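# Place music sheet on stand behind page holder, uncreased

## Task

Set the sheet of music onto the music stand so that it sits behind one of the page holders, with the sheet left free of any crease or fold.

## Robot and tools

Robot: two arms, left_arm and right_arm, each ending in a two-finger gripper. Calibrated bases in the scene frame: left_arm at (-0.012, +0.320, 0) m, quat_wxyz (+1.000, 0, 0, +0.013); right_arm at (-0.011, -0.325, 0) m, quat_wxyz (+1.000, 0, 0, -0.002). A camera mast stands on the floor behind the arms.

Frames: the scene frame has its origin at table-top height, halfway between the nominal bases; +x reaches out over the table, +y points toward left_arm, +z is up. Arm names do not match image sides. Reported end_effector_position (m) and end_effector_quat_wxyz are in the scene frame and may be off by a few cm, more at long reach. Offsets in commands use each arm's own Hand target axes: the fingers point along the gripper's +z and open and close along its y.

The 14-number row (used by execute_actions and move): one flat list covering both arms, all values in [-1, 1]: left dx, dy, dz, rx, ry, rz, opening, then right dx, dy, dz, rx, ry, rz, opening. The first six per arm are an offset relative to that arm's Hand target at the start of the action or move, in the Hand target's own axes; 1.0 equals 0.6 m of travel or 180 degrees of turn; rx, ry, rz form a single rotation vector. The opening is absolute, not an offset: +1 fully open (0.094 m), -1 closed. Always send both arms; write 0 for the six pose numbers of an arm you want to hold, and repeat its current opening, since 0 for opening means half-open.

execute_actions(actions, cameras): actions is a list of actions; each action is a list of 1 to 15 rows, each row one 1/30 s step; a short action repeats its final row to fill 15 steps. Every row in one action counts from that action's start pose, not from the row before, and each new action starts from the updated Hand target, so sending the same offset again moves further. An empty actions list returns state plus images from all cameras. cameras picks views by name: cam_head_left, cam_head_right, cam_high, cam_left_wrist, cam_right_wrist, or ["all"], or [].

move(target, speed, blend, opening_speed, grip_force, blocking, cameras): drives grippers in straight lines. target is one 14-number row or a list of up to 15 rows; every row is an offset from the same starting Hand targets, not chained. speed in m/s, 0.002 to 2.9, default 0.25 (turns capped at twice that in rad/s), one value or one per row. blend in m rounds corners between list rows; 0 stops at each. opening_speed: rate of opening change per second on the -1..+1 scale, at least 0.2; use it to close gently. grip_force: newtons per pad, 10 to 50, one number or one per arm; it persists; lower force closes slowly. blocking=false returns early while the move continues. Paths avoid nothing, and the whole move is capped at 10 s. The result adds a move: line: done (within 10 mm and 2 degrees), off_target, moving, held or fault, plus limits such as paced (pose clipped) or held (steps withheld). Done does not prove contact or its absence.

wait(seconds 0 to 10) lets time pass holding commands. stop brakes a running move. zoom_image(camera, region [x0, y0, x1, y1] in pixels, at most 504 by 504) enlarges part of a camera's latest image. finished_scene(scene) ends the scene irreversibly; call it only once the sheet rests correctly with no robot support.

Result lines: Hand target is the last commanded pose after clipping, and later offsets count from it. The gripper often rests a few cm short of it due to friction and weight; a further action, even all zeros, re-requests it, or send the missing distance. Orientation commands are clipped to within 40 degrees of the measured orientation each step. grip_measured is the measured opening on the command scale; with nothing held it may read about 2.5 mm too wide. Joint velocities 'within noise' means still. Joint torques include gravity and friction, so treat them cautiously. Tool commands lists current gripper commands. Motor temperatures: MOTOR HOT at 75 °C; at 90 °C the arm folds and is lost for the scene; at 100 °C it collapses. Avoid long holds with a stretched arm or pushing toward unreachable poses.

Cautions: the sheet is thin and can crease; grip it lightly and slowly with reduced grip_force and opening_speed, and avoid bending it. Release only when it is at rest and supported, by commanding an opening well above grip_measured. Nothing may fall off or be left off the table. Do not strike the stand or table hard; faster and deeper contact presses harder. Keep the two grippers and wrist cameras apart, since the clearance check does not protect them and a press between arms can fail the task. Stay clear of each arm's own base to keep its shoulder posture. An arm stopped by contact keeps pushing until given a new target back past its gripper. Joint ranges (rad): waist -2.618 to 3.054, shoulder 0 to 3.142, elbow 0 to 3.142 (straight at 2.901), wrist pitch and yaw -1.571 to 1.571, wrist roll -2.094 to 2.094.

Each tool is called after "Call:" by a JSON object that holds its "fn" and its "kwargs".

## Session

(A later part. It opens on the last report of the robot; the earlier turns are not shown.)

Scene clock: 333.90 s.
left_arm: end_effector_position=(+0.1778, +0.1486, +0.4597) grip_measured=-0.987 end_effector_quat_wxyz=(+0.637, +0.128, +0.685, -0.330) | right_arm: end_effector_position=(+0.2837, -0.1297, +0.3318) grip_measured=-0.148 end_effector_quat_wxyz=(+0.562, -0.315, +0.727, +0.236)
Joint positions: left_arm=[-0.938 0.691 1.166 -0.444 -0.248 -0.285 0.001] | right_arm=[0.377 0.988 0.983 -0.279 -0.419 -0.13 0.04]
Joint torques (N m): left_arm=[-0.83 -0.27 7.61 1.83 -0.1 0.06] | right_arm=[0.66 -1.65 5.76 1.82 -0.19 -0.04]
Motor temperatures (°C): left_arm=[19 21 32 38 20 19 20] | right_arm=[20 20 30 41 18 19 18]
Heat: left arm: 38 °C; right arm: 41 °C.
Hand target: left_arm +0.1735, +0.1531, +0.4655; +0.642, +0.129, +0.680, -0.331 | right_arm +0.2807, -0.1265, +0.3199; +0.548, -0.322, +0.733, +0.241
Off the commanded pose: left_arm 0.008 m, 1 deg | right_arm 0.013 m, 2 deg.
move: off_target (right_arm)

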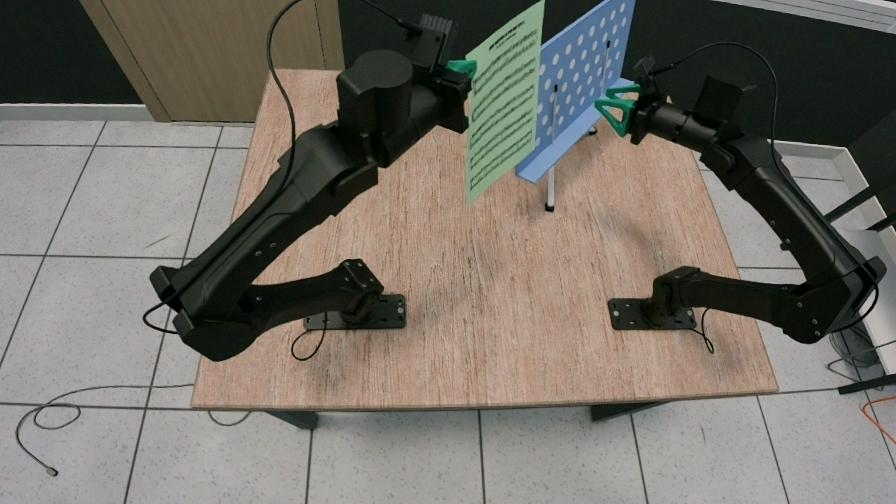

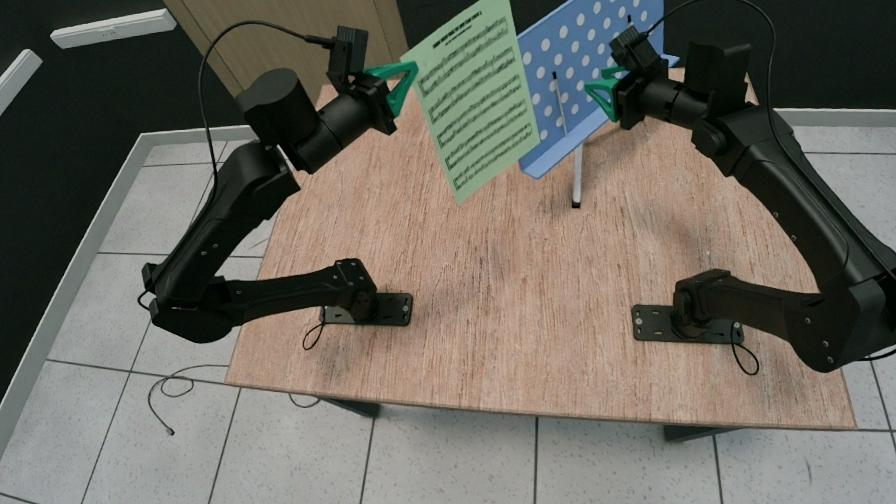

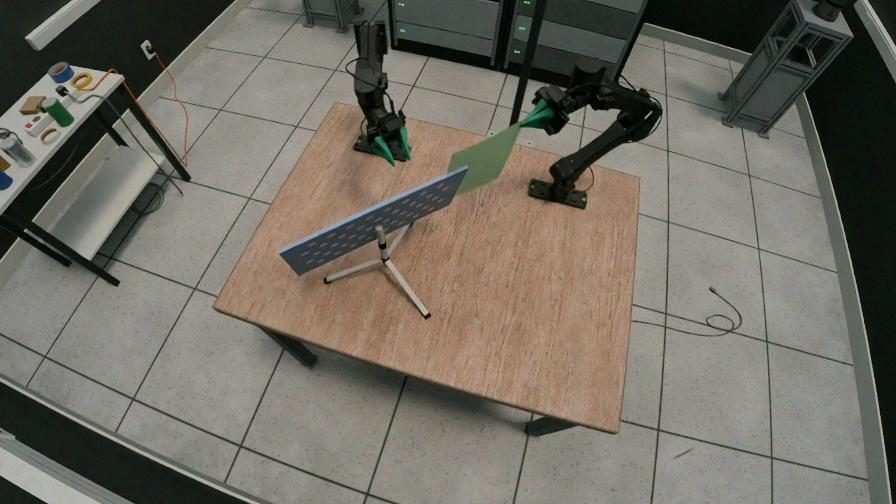

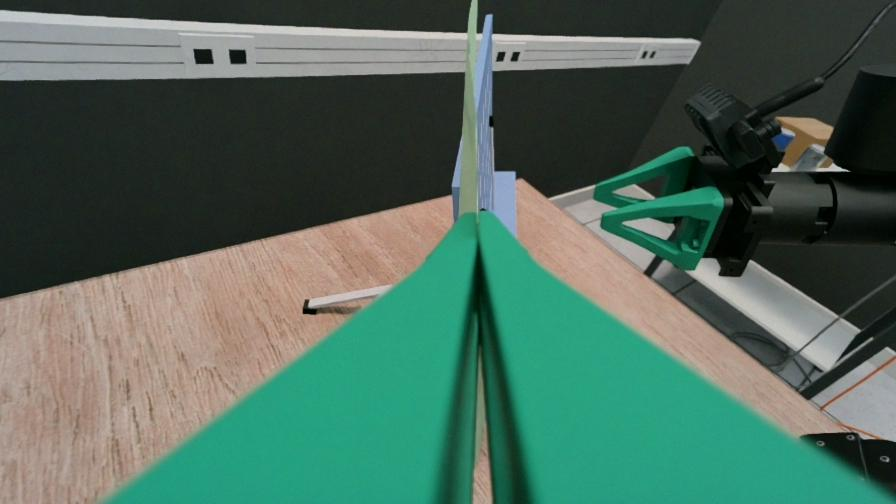

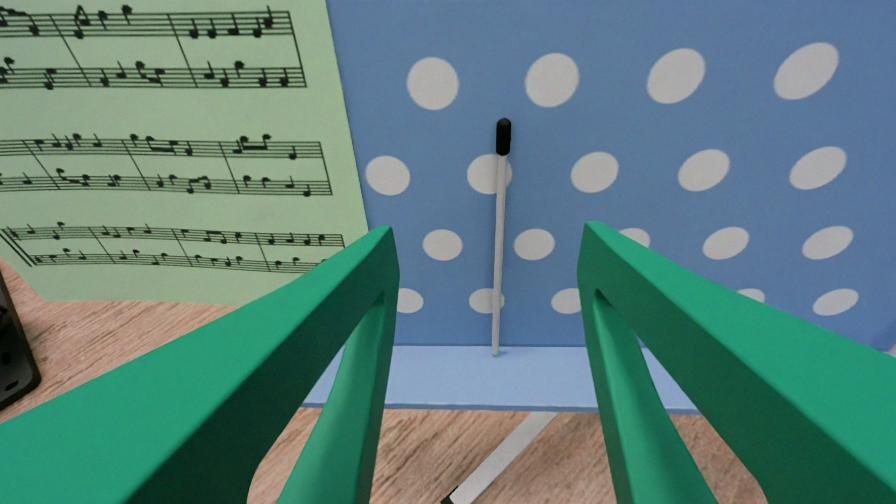

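Call:
{"fn": "move", "kwargs": {"target": [0,0,0,0,0,0,-1, 0, -0.0083, 0.0833, 0, 0, 0, -0.15], "speed": 0.08, "cameras": ["cam_right_wrist", "cam_head_left", "cam_head_right"]}}

Scene clock: 345.30 s.
left_arm: end_effector_position=(+0.1779, +0.1487, +0.4597) grip_measured=-0.987 end_effector_quat_wxyz=(+0.637, +0.128, +0.685, -0.330) | right_arm: end_effector_position=(+0.3153, -0.0969, +0.2994) grip_measured=-0.148 end_effector_quat_wxyz=(+0.541, -0.324, +0.738, +0.240)
Joint positions: left_arm=[-0.938 0.691 1.166 -0.445 -0.248 -0.285 0.001] | right_arm=[0.446 1.162 0.983 -0.149 -0.371 -0.118 0.04]
Joint torques (N m): left_arm=[-0.95 -0.17 7.49 1.81 -0.09 0.11] | right_arm=[0.66 -3.21 7.84 2.1 0.02 0.08]
Heat: left arm: 37 °C; right arm: 39 °C.
Hand target: left_arm +0.1735, +0.1531, +0.4655; +0.642, +0.129, +0.680, -0.331 | right_arm +0.3167, -0.0945, +0.3057; +0.548, -0.322, +0.733, +0.241
Off the commanded pose: left_arm 0.009 m, 1 deg | right_arm 0.007 m, 1 deg.
move: done
Images, in order (width x height): cam_head_left 896x504, cam_head_right 896x504, cam_right_wrist 896x504.

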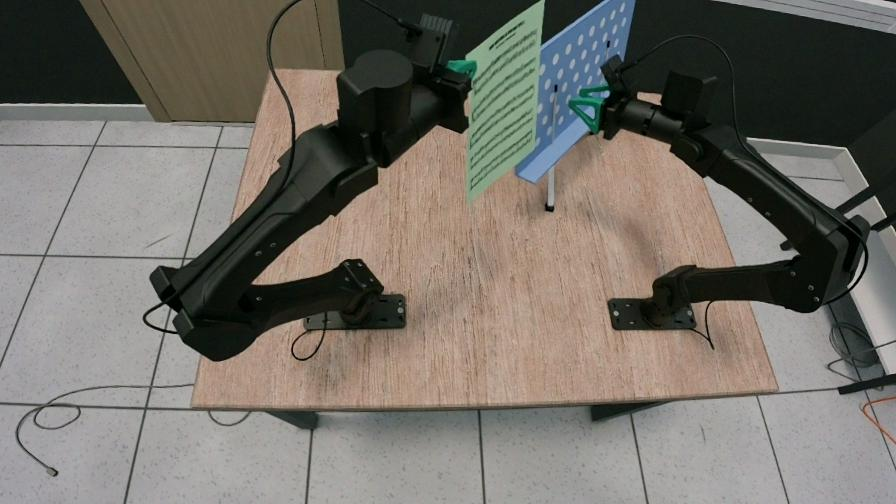

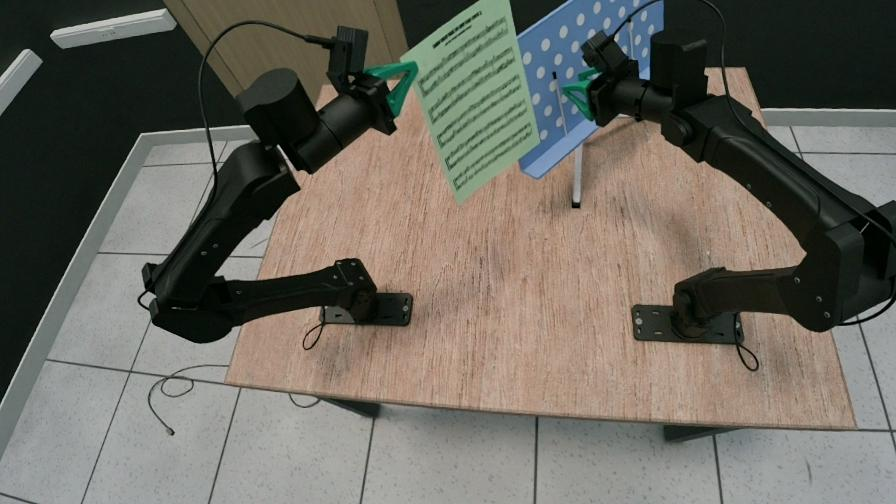

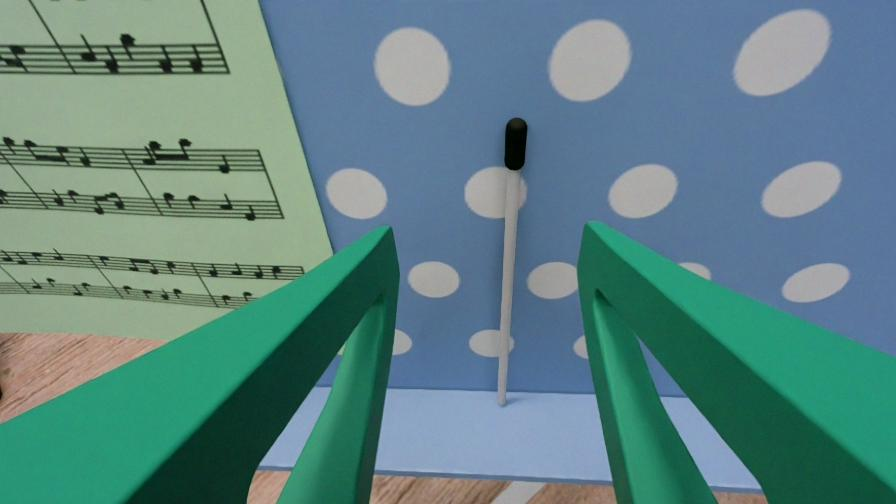

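Call:
{"fn": "move", "kwargs": {"target": [0,0,0,0,0,0,-1, -0.003, -0.0125, 0.0333, 0, 0, 0, -0.15], "speed": 0.06, "cameras": ["cam_right_wrist"]}}

Scene clock: 358.53 s.
left_arm: end_effector_position=(+0.1779, +0.1487, +0.4597) grip_measured=-0.987 end_effector_quat_wxyz=(+0.637, +0.128, +0.685, -0.330) | right_arm: end_effector_position=(+0.3306, -0.0899, +0.2809) grip_measured=-0.148 end_effector_quat_wxyz=(+0.529, -0.324, +0.747, +0.239)
Joint positions: left_arm=[-0.938 0.691 1.166 -0.445 -0.248 -0.285 0.001] | right_arm=[0.446 1.238 0.983 -0.102 -0.369 -0.118 0.04]
Joint torques (N m): left_arm=[-0.9 -0.08 7.61 1.81 -0.11 0.12] | right_arm=[0.75 -3.67 10.43 2.09 0 0.07]
Heat: left arm: 36 °C; right arm: 40 °C.
Hand target: left_arm +0.1735, +0.1531, +0.4655; +0.642, +0.129, +0.680, -0.331 | right_arm +0.3355, -0.0850, +0.3019; +0.548, -0.322, +0.733, +0.241
Off the commanded pose: left_arm 0.009 m, 1 deg | right_arm 0.022 m, 3 deg.
move: off_target (right_arm)
Images, in order (width x height): cam_right_wrist 896x504.

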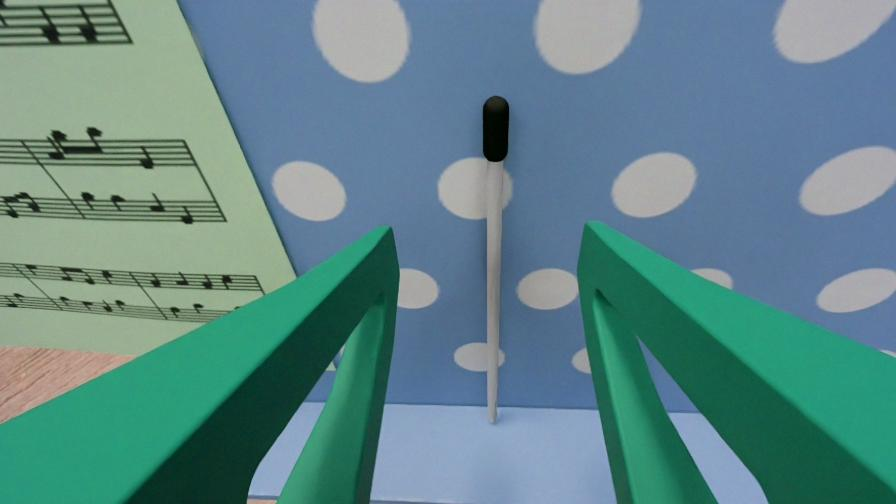

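Call:
{"fn": "move", "kwargs": {"target": [0,0,0,0,0,0,-1, -0.025, -0.003, 0.0167, 0, 0, 0, -0.15], "speed": 0.06, "cameras": ["cam_right_wrist"]}}

Scene clock: 362.07 s.
left_arm: end_effector_position=(+0.1779, +0.1487, +0.4597) grip_measured=-0.987 end_effector_quat_wxyz=(+0.637, +0.128, +0.685, -0.330) | right_arm: end_effector_position=(+0.3435, -0.0796, +0.3013) grip_measured=-0.148 end_effector_quat_wxyz=(+0.542, -0.324, +0.737, +0.240)
Joint positions: left_arm=[-0.938 0.691 1.166 -0.445 -0.248 -0.285 0.001] | right_arm=[0.46 1.292 1.071 -0.102 -0.358 -0.113 0.04]
Joint torques (N m): left_arm=[-0.69 0.17 7.56 1.85 -0.13 0.13] | right_arm=[0.7 -3.85 10.14 1.83 0 0.09]
Heat: left arm: 36 °C; right arm: 40 °C.
Hand target: left_arm +0.1735, +0.1531, +0.4655; +0.642, +0.129, +0.680, -0.331 | right_arm +0.3462, -0.0761, +0.3134; +0.548, -0.322, +0.733, +0.241
Off the commanded pose: left_arm 0.009 m, 1 deg | right_arm 0.013 m, 1 deg.
move: off_target (right_arm)
Images, in order (width x height): cam_right_wrist 896x504.

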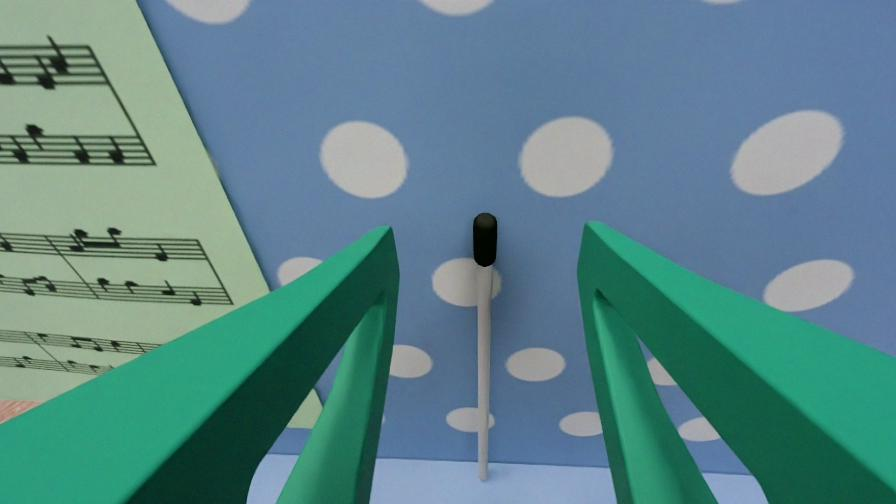

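Call:
{"fn": "move", "kwargs": {"target": [0,0,0,0,0,0,-1, 0.0083, 0, 0.0117, 0, 0, 0, -0.15], "speed": 0.04, "cameras": ["cam_right_wrist"]}}

Scene clock: 368.87 s.
left_arm: end_effector_position=(+0.1779, +0.1487, +0.4597) grip_measured=-0.987 end_effector_quat_wxyz=(+0.637, +0.128, +0.685, -0.330) | right_arm: end_effector_position=(+0.3462, -0.0764, +0.2947) grip_measured=-0.148 end_effector_quat_wxyz=(+0.536, -0.324, +0.742, +0.239)
Joint positions: left_arm=[-0.938 0.691 1.166 -0.445 -0.248 -0.285 0.001] | right_arm=[0.466 1.311 1.071 -0.097 -0.351 -0.111 0.04]
Joint torques (N m): left_arm=[-0.8 0.1 7.68 1.84 -0.11 0.08] | right_arm=[0.73 -4.1 9.14 2.09 0.02 0.07]
Heat: left arm: 36 °C; right arm: 39 °C.
Hand target: left_arm +0.1735, +0.1531, +0.4655; +0.642, +0.129, +0.680, -0.331 | right_arm +0.3498, -0.0722, +0.3066; +0.548, -0.322, +0.733, +0.241
Off the commanded pose: left_arm 0.009 m, 1 deg | right_arm 0.013 m, 2 deg.
move: off_target (right_arm)
Images, in order (width x height): cam_right_wrist 896x504.

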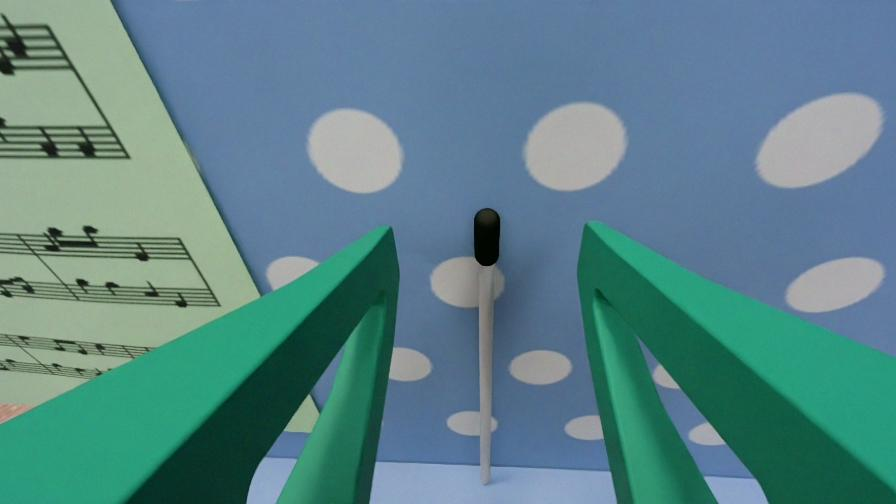

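Call:
{"fn": "move", "kwargs": {"target": [0,0,0,0,0,0,-1, 0.0117, 0, 0.0083, 0, 0, 0, -0.15], "speed": 0.03, "cameras": ["cam_right_wrist"]}}

Scene clock: 374.37 s.
left_arm: end_effector_position=(+0.1779, +0.1487, +0.4597) grip_measured=-0.987 end_effector_quat_wxyz=(+0.637, +0.128, +0.685, -0.330) | right_arm: end_effector_position=(+0.3498, -0.0732, +0.2979) grip_measured=-0.148 end_effector_quat_wxyz=(+0.546, -0.324, +0.735, +0.240)
Joint positions: left_arm=[-0.938 0.691 1.166 -0.445 -0.248 -0.285 0.001] | right_arm=[0.471 1.323 1.071 -0.061 -0.347 -0.11 0.04]
Joint torques (N m): left_arm=[-0.85 -0.02 7.57 1.84 -0.11 0.13] | right_arm=[0.75 -4.21 7.46 2.11 0.02 0.08]
Heat: left arm: 36 °C; right arm: 39 °C.
Hand target: left_arm +0.1735, +0.1531, +0.4655; +0.642, +0.129, +0.680, -0.331 | right_arm +0.3516, -0.0700, +0.2984; +0.548, -0.322, +0.733, +0.241
Off the commanded pose: left_arm 0.009 m, 1 deg | right_arm 0.004 m, 0 deg.
move: done
Images, in order (width x height): cam_right_wrist 896x504.

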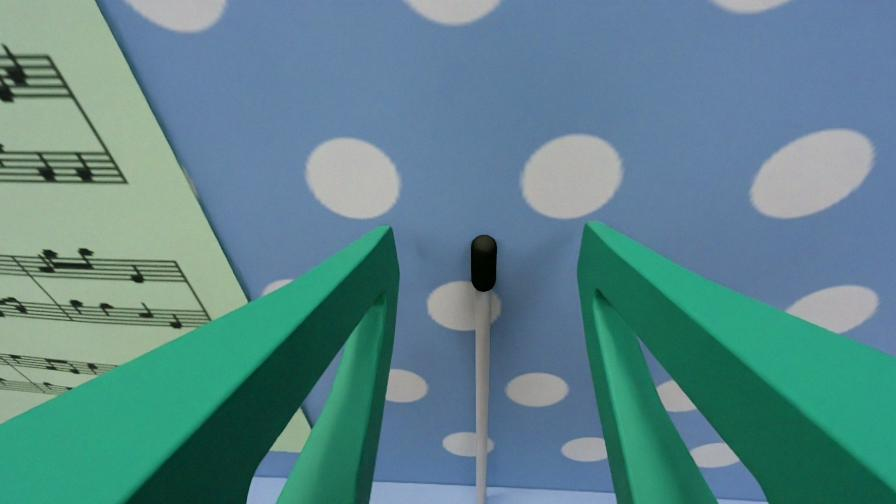

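Call:
{"fn": "move", "kwargs": {"target": [0,0,0,0,0,0,-1, 0.0167, 0, 0.0067, 0, 0, 0, -0.15], "speed": 0.03, "cameras": ["cam_right_wrist"]}}

Scene clock: 380.37 s.
left_arm: end_effector_position=(+0.1779, +0.1487, +0.4597) grip_measured=-0.987 end_effector_quat_wxyz=(+0.637, +0.128, +0.685, -0.330) | right_arm: end_effector_position=(+0.3526, -0.0720, +0.2982) grip_measured=-0.148 end_effector_quat_wxyz=(+0.555, -0.323, +0.728, +0.240)
Joint positions: left_arm=[-0.938 0.691 1.166 -0.445 -0.248 -0.285 0.001] | right_arm=[0.471 1.328 1.056 -0.018 -0.346 -0.11 0.04]
Joint torques (N m): left_arm=[-0.95 -0.08 7.64 1.87 -0.12 -0.01] | right_arm=[0.8 -4.27 5.81 2.1 0.03 0.07]
Heat: left arm: 36 °C; right arm: 40 °C.
Hand target: left_arm +0.1735, +0.1531, +0.4655; +0.642, +0.129, +0.680, -0.331 | right_arm +0.3523, -0.0692, +0.2878; +0.548, -0.322, +0.733, +0.241
Off the commanded pose: left_arm 0.009 m, 1 deg | right_arm 0.011 m, 1 deg.
move: off_target (right_arm)
Images, in order (width x height): cam_right_wrist 896x504.

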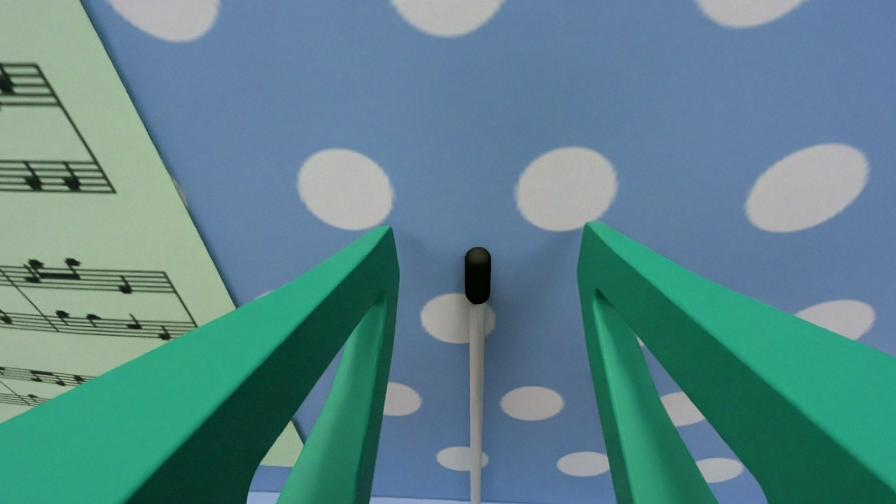

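Call:
{"fn": "move", "kwargs": {"target": [0,0,0,0,0,0,-1, 0.01, 0.0035, 0.005, 0, 0, 0, -0.15], "speed": 0.03, "cameras": ["cam_right_wrist"]}}

Scene clock: 386.27 s.
left_arm: end_effector_position=(+0.1779, +0.1487, +0.4597) grip_measured=-0.987 end_effector_quat_wxyz=(+0.637, +0.128, +0.685, -0.330) | right_arm: end_effector_position=(+0.3513, -0.0695, +0.2933) grip_measured=-0.148 end_effector_quat_wxyz=(+0.556, -0.323, +0.727, +0.240)
Joint positions: left_arm=[-0.938 0.691 1.166 -0.445 -0.248 -0.285 0.001] | right_arm=[0.48 1.328 1.033 0.01 -0.338 -0.108 0.04]
Joint torques (N m): left_arm=[-0.84 -0.12 7.73 1.78 -0.12 0.06] | right_arm=[0.73 -4.05 5.79 2.13 0.05 0.08]
Heat: left arm: 36 °C; right arm: 41 °C.
Hand target: left_arm +0.1735, +0.1531, +0.4655; +0.642, +0.129, +0.680, -0.331 | right_arm +0.3516, -0.0670, +0.2812; +0.548, -0.322, +0.733, +0.241
Off the commanded pose: left_arm 0.009 m, 1 deg | right_arm 0.012 m, 1 deg.
move: off_target (right_arm)
Images, in order (width x height): cam_right_wrist 896x504.

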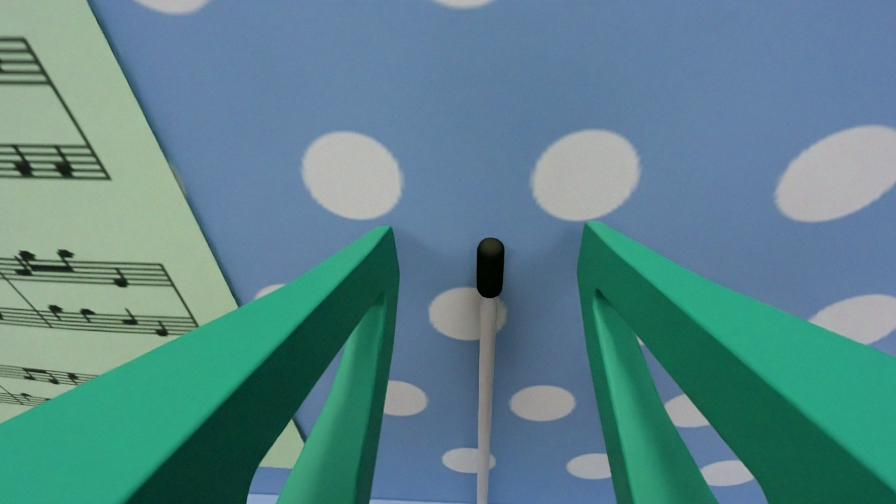

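Call:
{"fn": "move", "kwargs": {"target": [0,0,0,0,0,0,-1, 0, 0, 0, 0, 0, 0, -1], "speed": 0.03, "opening_speed": 0.4, "grip_force": [50, 25], "cameras": ["cam_right_wrist"]}}

Scene clock: 393.30 s.
left_arm: end_effector_position=(+0.1779, +0.1487, +0.4597) grip_measured=-0.987 end_effector_quat_wxyz=(+0.637, +0.128, +0.685, -0.330) | right_arm: end_effector_position=(+0.3518, -0.0700, +0.2934) grip_measured=-0.907 end_effector_quat_wxyz=(+0.557, -0.322, +0.727, +0.239)
Joint positions: left_arm=[-0.938 0.691 1.166 -0.445 -0.248 -0.285 0.001] | right_arm=[0.48 1.328 1.033 0.011 -0.334 -0.107 0.004]
Joint torques (N m): left_arm=[-1.02 -0.2 7.61 1.85 -0.08 0.07] | right_arm=[0.72 -4.05 5.82 2.12 -0.01 0.08]
Heat: left arm: 36 °C; right arm: 41 °C.
Hand target: left_arm +0.1735, +0.1531, +0.4655; +0.642, +0.129, +0.680, -0.331 | right_arm +0.3516, -0.0670, +0.2811; +0.548, -0.322, +0.733, +0.241
Off the commanded pose: left_arm 0.009 m, 1 deg | right_arm 0.013 m, 1 deg.
grip_force (N): 50, 25
move: off_target (right_arm)
Images, in order (width x height): cam_right_wrist 896x504.

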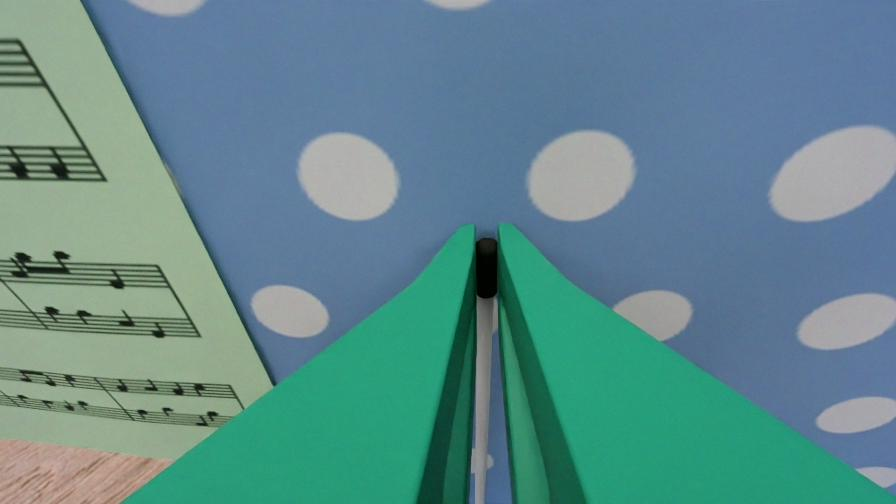

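Call:
{"fn": "move", "kwargs": {"target": [0,0,0,0,0,0,-1, 0, 0, -0.033, 0, 0, 0, -1], "speed": 0.03, "cameras": ["cam_right_wrist", "cam_head_right", "cam_head_left"]}}

Call:
{"fn": "zoom_image", "kwargs": {"camera": "cam_head_right", "region": [500, 20, 650, 180]}}

Scene clock: 396.53 s.
left_arm: end_effector_position=(+0.1779, +0.1487, +0.4597) grip_measured=-0.987 end_effector_quat_wxyz=(+0.637, +0.128, +0.685, -0.330) | right_arm: end_effector_position=(+0.3471, -0.0768, +0.2953) grip_measured=-0.911 end_effector_quat_wxyz=(+0.561, -0.319, +0.726, +0.238)
Joint positions: left_arm=[-0.938 0.691 1.166 -0.445 -0.248 -0.285 0.001] | right_arm=[0.47 1.295 1.008 0.011 -0.337 -0.107 0.004]
Joint torques (N m): left_arm=[-1.1 0.08 7.76 1.83 -0.12 0.07] | right_arm=[-0.54 -6.83 5.6 1.64 -0.24 0.01]
Heat: left arm: 36 °C; right arm: 41 °C.
Hand target: left_arm +0.1735, +0.1531, +0.4655; +0.642, +0.129, +0.680, -0.331 | right_arm +0.3388, -0.0811, +0.2868; +0.548, -0.322, +0.733, +0.241
Off the commanded pose: left_arm 0.009 m, 1 deg | right_arm 0.013 m, 2 deg.
grip_force (N): 50, 25
move: off_target (right_arm)
Images, in order (width x height): cam_head_left 896x504, cam_head_right 896x504, cam_right_wrist 896x504.

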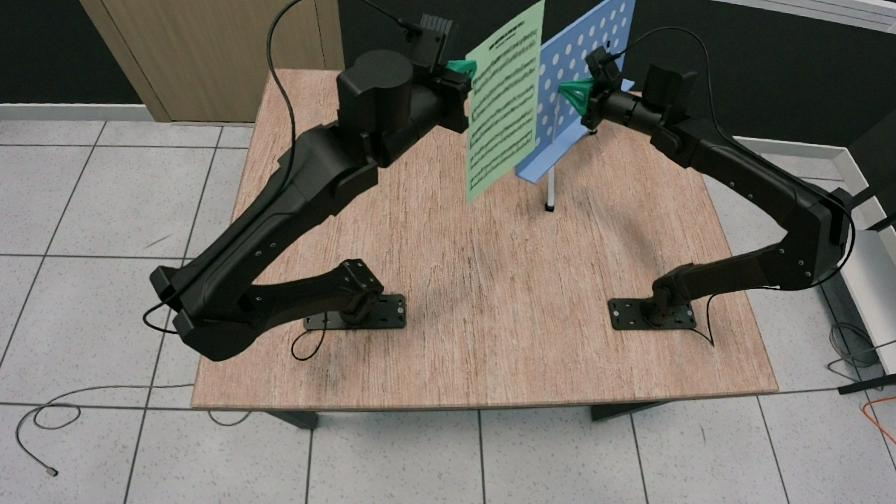

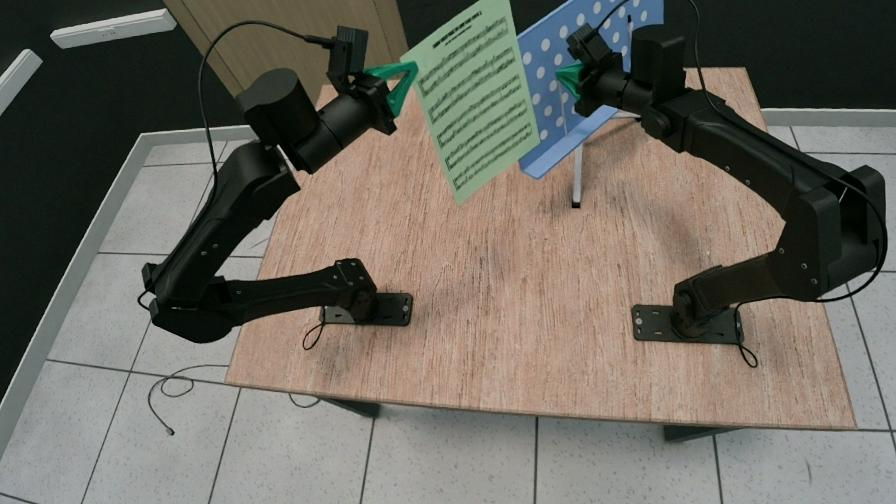

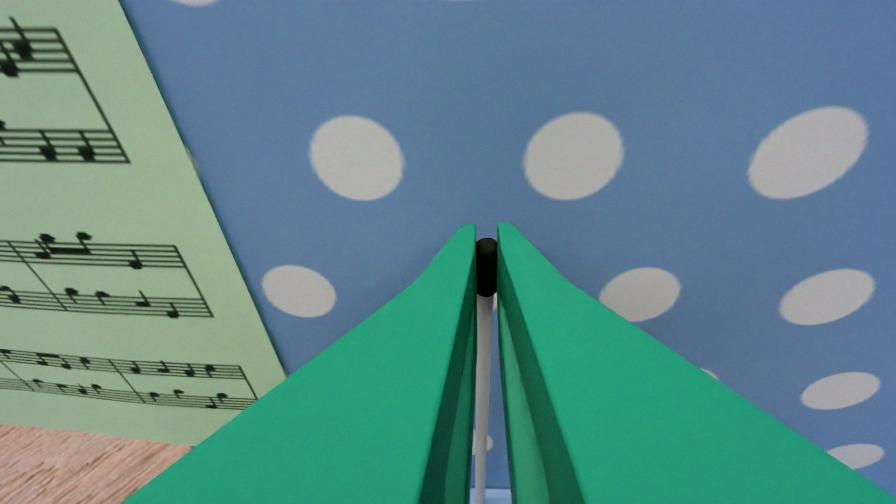

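Scaled by 3.150.

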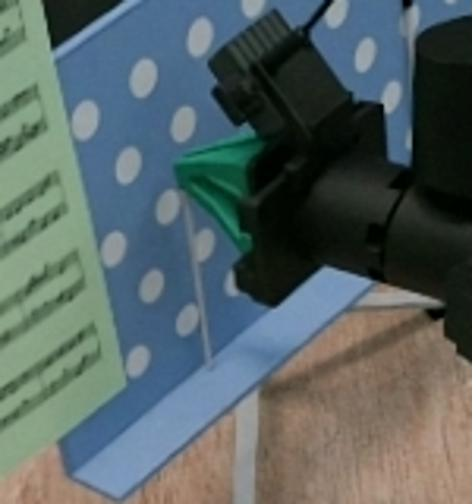

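Call:
{"fn": "move", "kwargs": {"target": [0,0,0,0,0,0,-1, 0, 0, -0.033, 0, 0, 0, -1], "speed": 0.04, "cameras": ["cam_right_wrist", "cam_head_right", "cam_head_left", "cam_left_wrist"]}}

Call:
{"fn": "zoom_image", "kwargs": {"camera": "cam_head_right", "region": [500, 20, 650, 180]}}

Call:
{"fn": "zoom_image", "kwargs": {"camera": "cam_left_wrist", "region": [430, 0, 570, 240]}}

Scene clock: 401.67 s.
left_arm: end_effector_position=(+0.1779, +0.1487, +0.4597) grip_measured=-0.987 end_effector_quat_wxyz=(+0.637, +0.128, +0.685, -0.330) | right_arm: end_effector_position=(+0.3337, -0.0911, +0.2987) grip_measured=-0.915 end_effector_quat_wxyz=(+0.557, -0.318, +0.729, +0.239)
Joint positions: left_arm=[-0.938 0.691 1.166 -0.445 -0.248 -0.285 0.001] | right_arm=[0.442 1.224 0.982 -0.045 -0.364 -0.111 0.004]
Joint torques (N m): left_arm=[-0.8 -0.38 7.65 1.85 -0.12 0.07] | right_arm=[-0.62 -6.26 5.72 1.69 -0.24 -0.04]
Heat: left arm: 36 °C; right arm: 40 °C.
Hand target: left_arm +0.1735, +0.1531, +0.4655; +0.642, +0.129, +0.680, -0.331 | right_arm +0.3259, -0.0950, +0.2923; +0.548, -0.322, +0.733, +0.241
Off the commanded pose: left_arm 0.009 m, 1 deg | right_arm 0.011 m, 1 deg.
grip_force (N): 50, 25
move: off_target (right_arm)
Images, in order (width x height): cam_head_left 896x504, cam_head_right 896x504, cam_left_wrist 896x504, cam_right_wrist 896x504.

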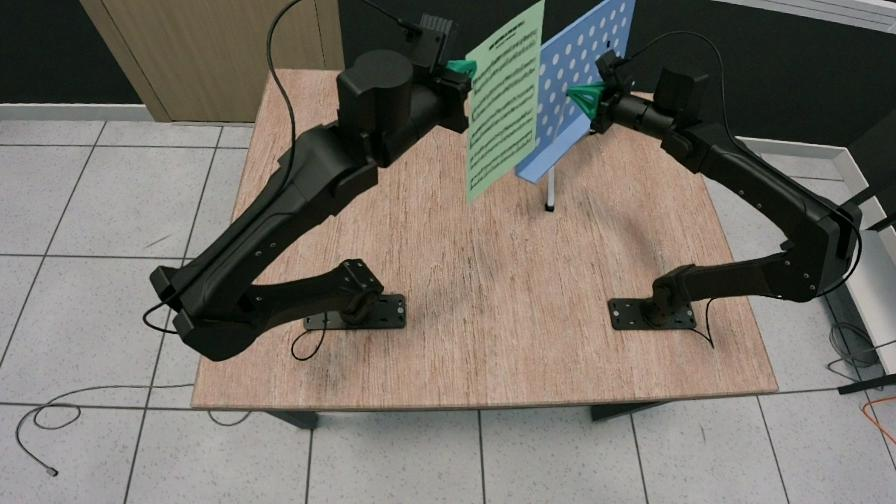

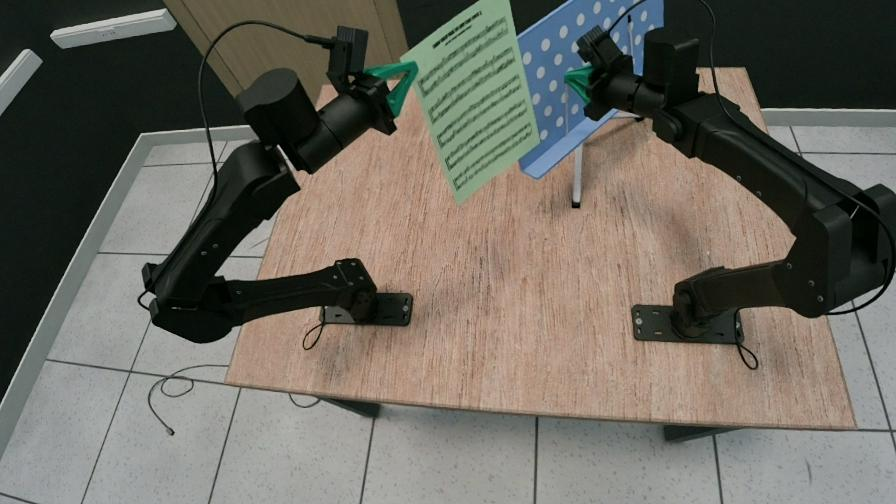

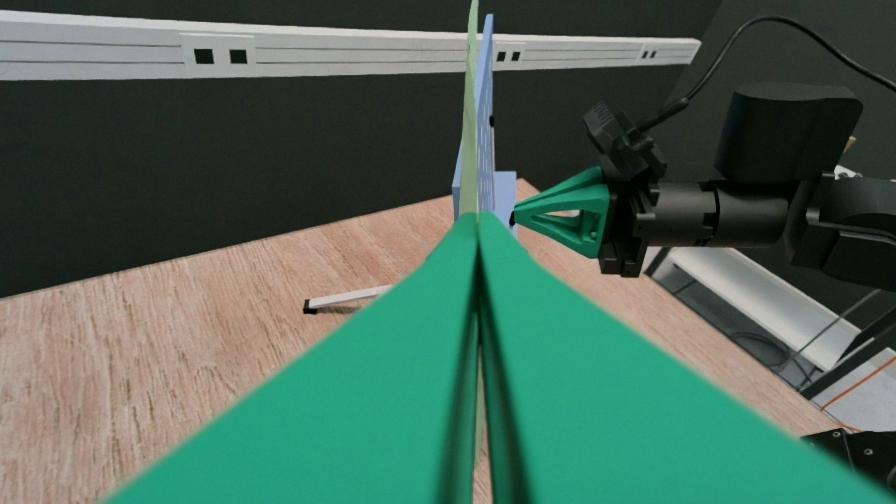

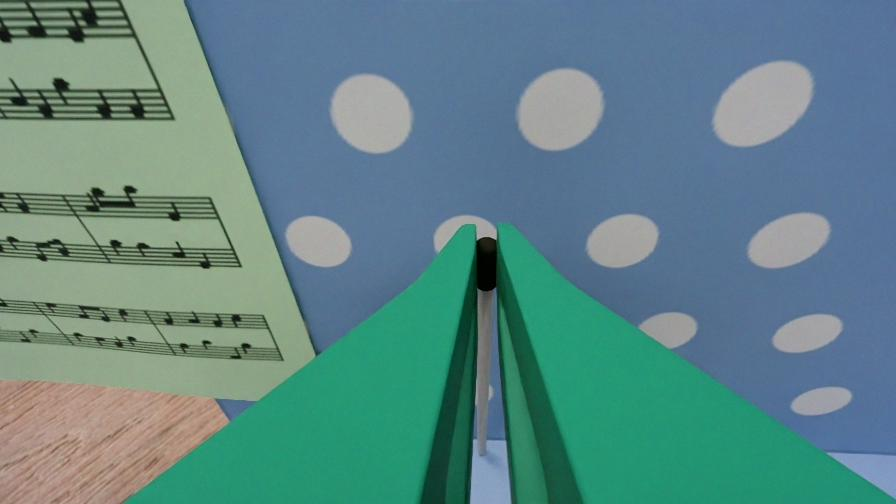

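Scaled by 3.150.

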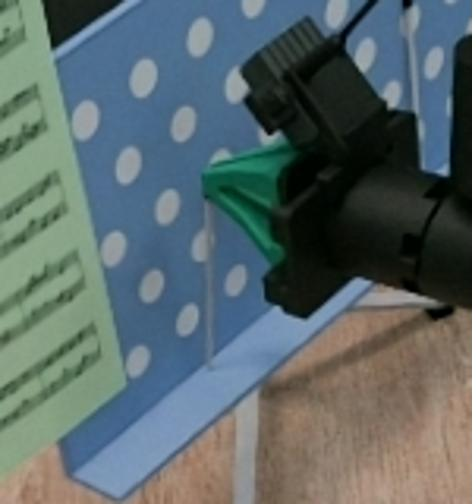

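Scaled by 2.100.

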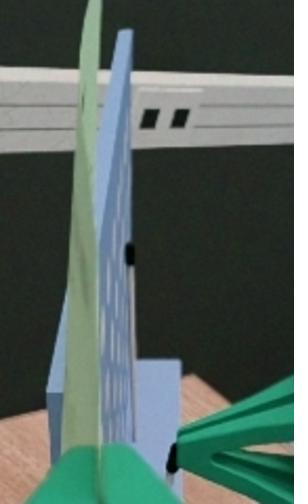

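Call:
{"fn": "move", "kwargs": {"target": [-0.0073, -0.0098, 0.149, 0, 0, 0, -1, 0, 0, 0, 0, 0, 0, -1], "speed": 0.08, "cameras": ["all"]}}

Call:
{"fn": "zoom_image", "kwargs": {"camera": "cam_head_left", "region": [470, 0, 630, 190]}}

Call:
{"fn": "zoom_image", "kwargs": {"camera": "cam_head_right", "region": [410, 0, 600, 210]}}

Call:
{"fn": "zoom_image", "kwargs": {"camera": "cam_left_wrist", "region": [430, 0, 570, 240]}}

Scene clock: 411.00 s.
left_arm: end_effector_position=(+0.2422, +0.0910, +0.4567) grip_measured=-0.987 end_effector_quat_wxyz=(+0.628, +0.133, +0.696, -0.322) | right_arm: end_effector_position=(+0.3337, -0.0911, +0.2987) grip_measured=-0.915 end_effector_quat_wxyz=(+0.557, -0.318, +0.729, +0.239)
Joint positions: left_arm=[-0.842 0.972 1.232 -0.263 -0.152 -0.285 0.001] | right_arm=[0.442 1.224 0.982 -0.045 -0.364 -0.111 0.004]
Joint torques (N m): left_arm=[0.64 -1.96 10.02 2.13 0.05 0.05] | right_arm=[-0.62 -6.26 5.72 1.69 -0.24 -0.04]
Heat: left arm: 36 °C; right arm: 39 °C.
Hand target: left_arm +0.2411, +0.0947, +0.4750; +0.641, +0.129, +0.680, -0.331 | right_arm +0.3259, -0.0950, +0.2923; +0.548, -0.322, +0.733, +0.241
Off the commanded pose: left_arm 0.019 m, 3 deg | right_arm 0.011 m, 1 deg.
grip_force (N): 50, 25
move: off_target (left_arm, right_arm)

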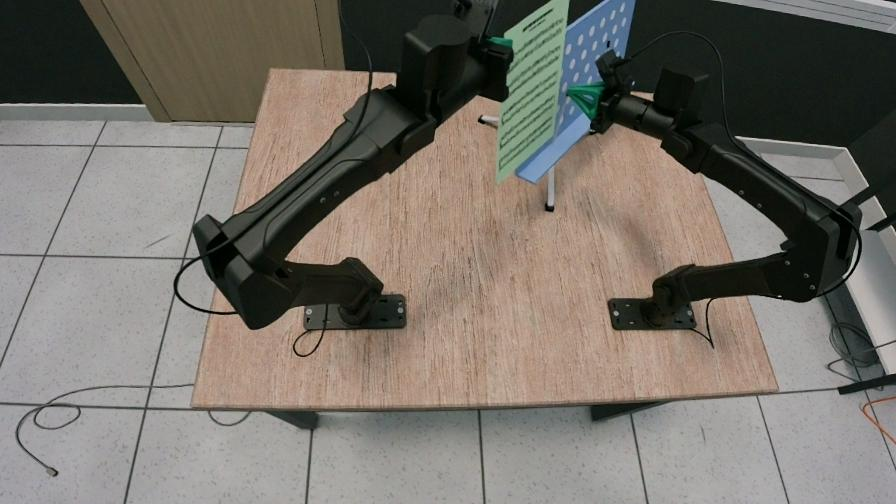

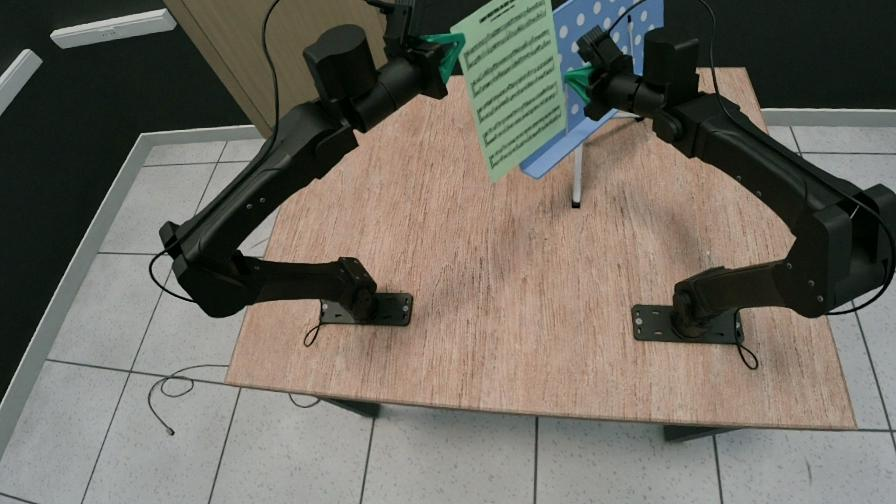

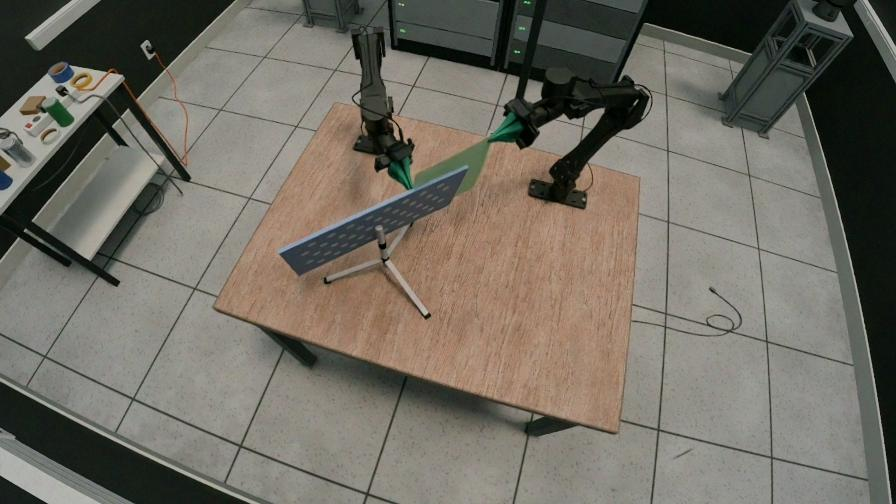

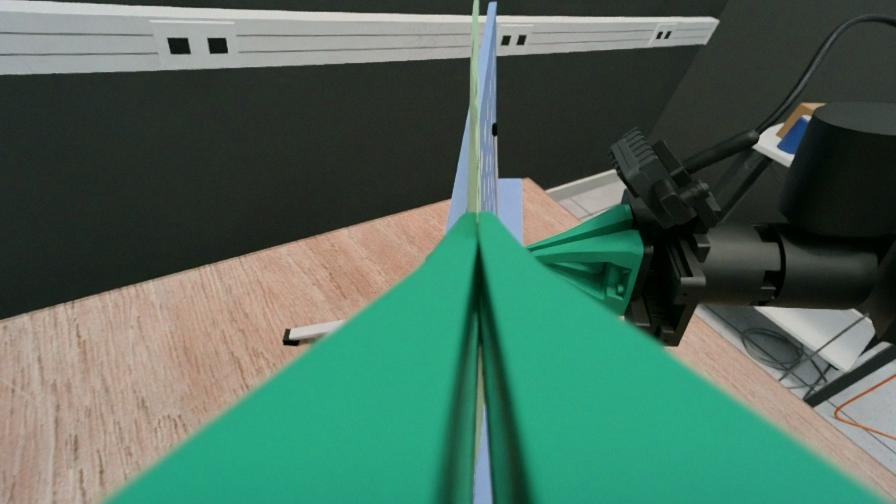

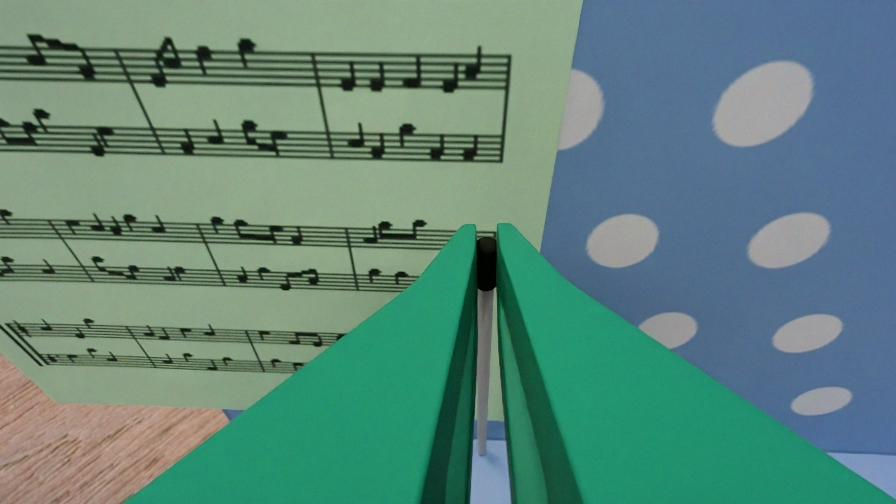

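Scaled by 2.653.

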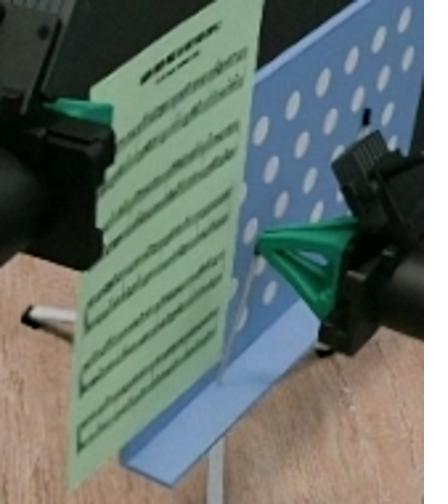

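Scaled by 2.400.

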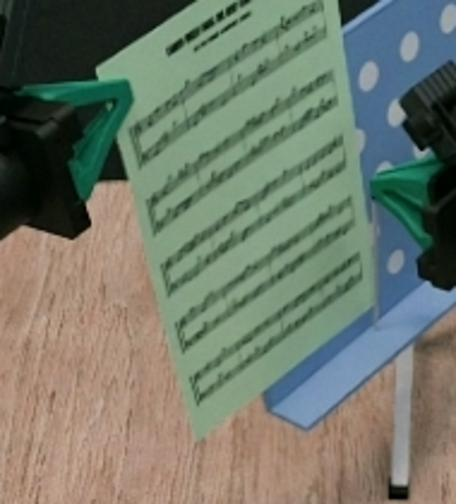

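Scaled by 2.100.

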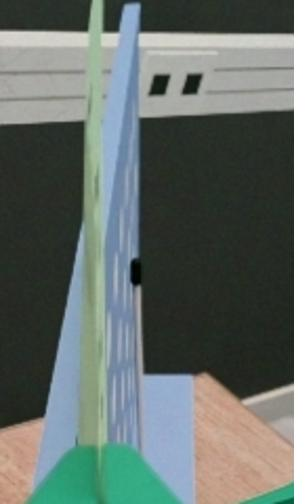

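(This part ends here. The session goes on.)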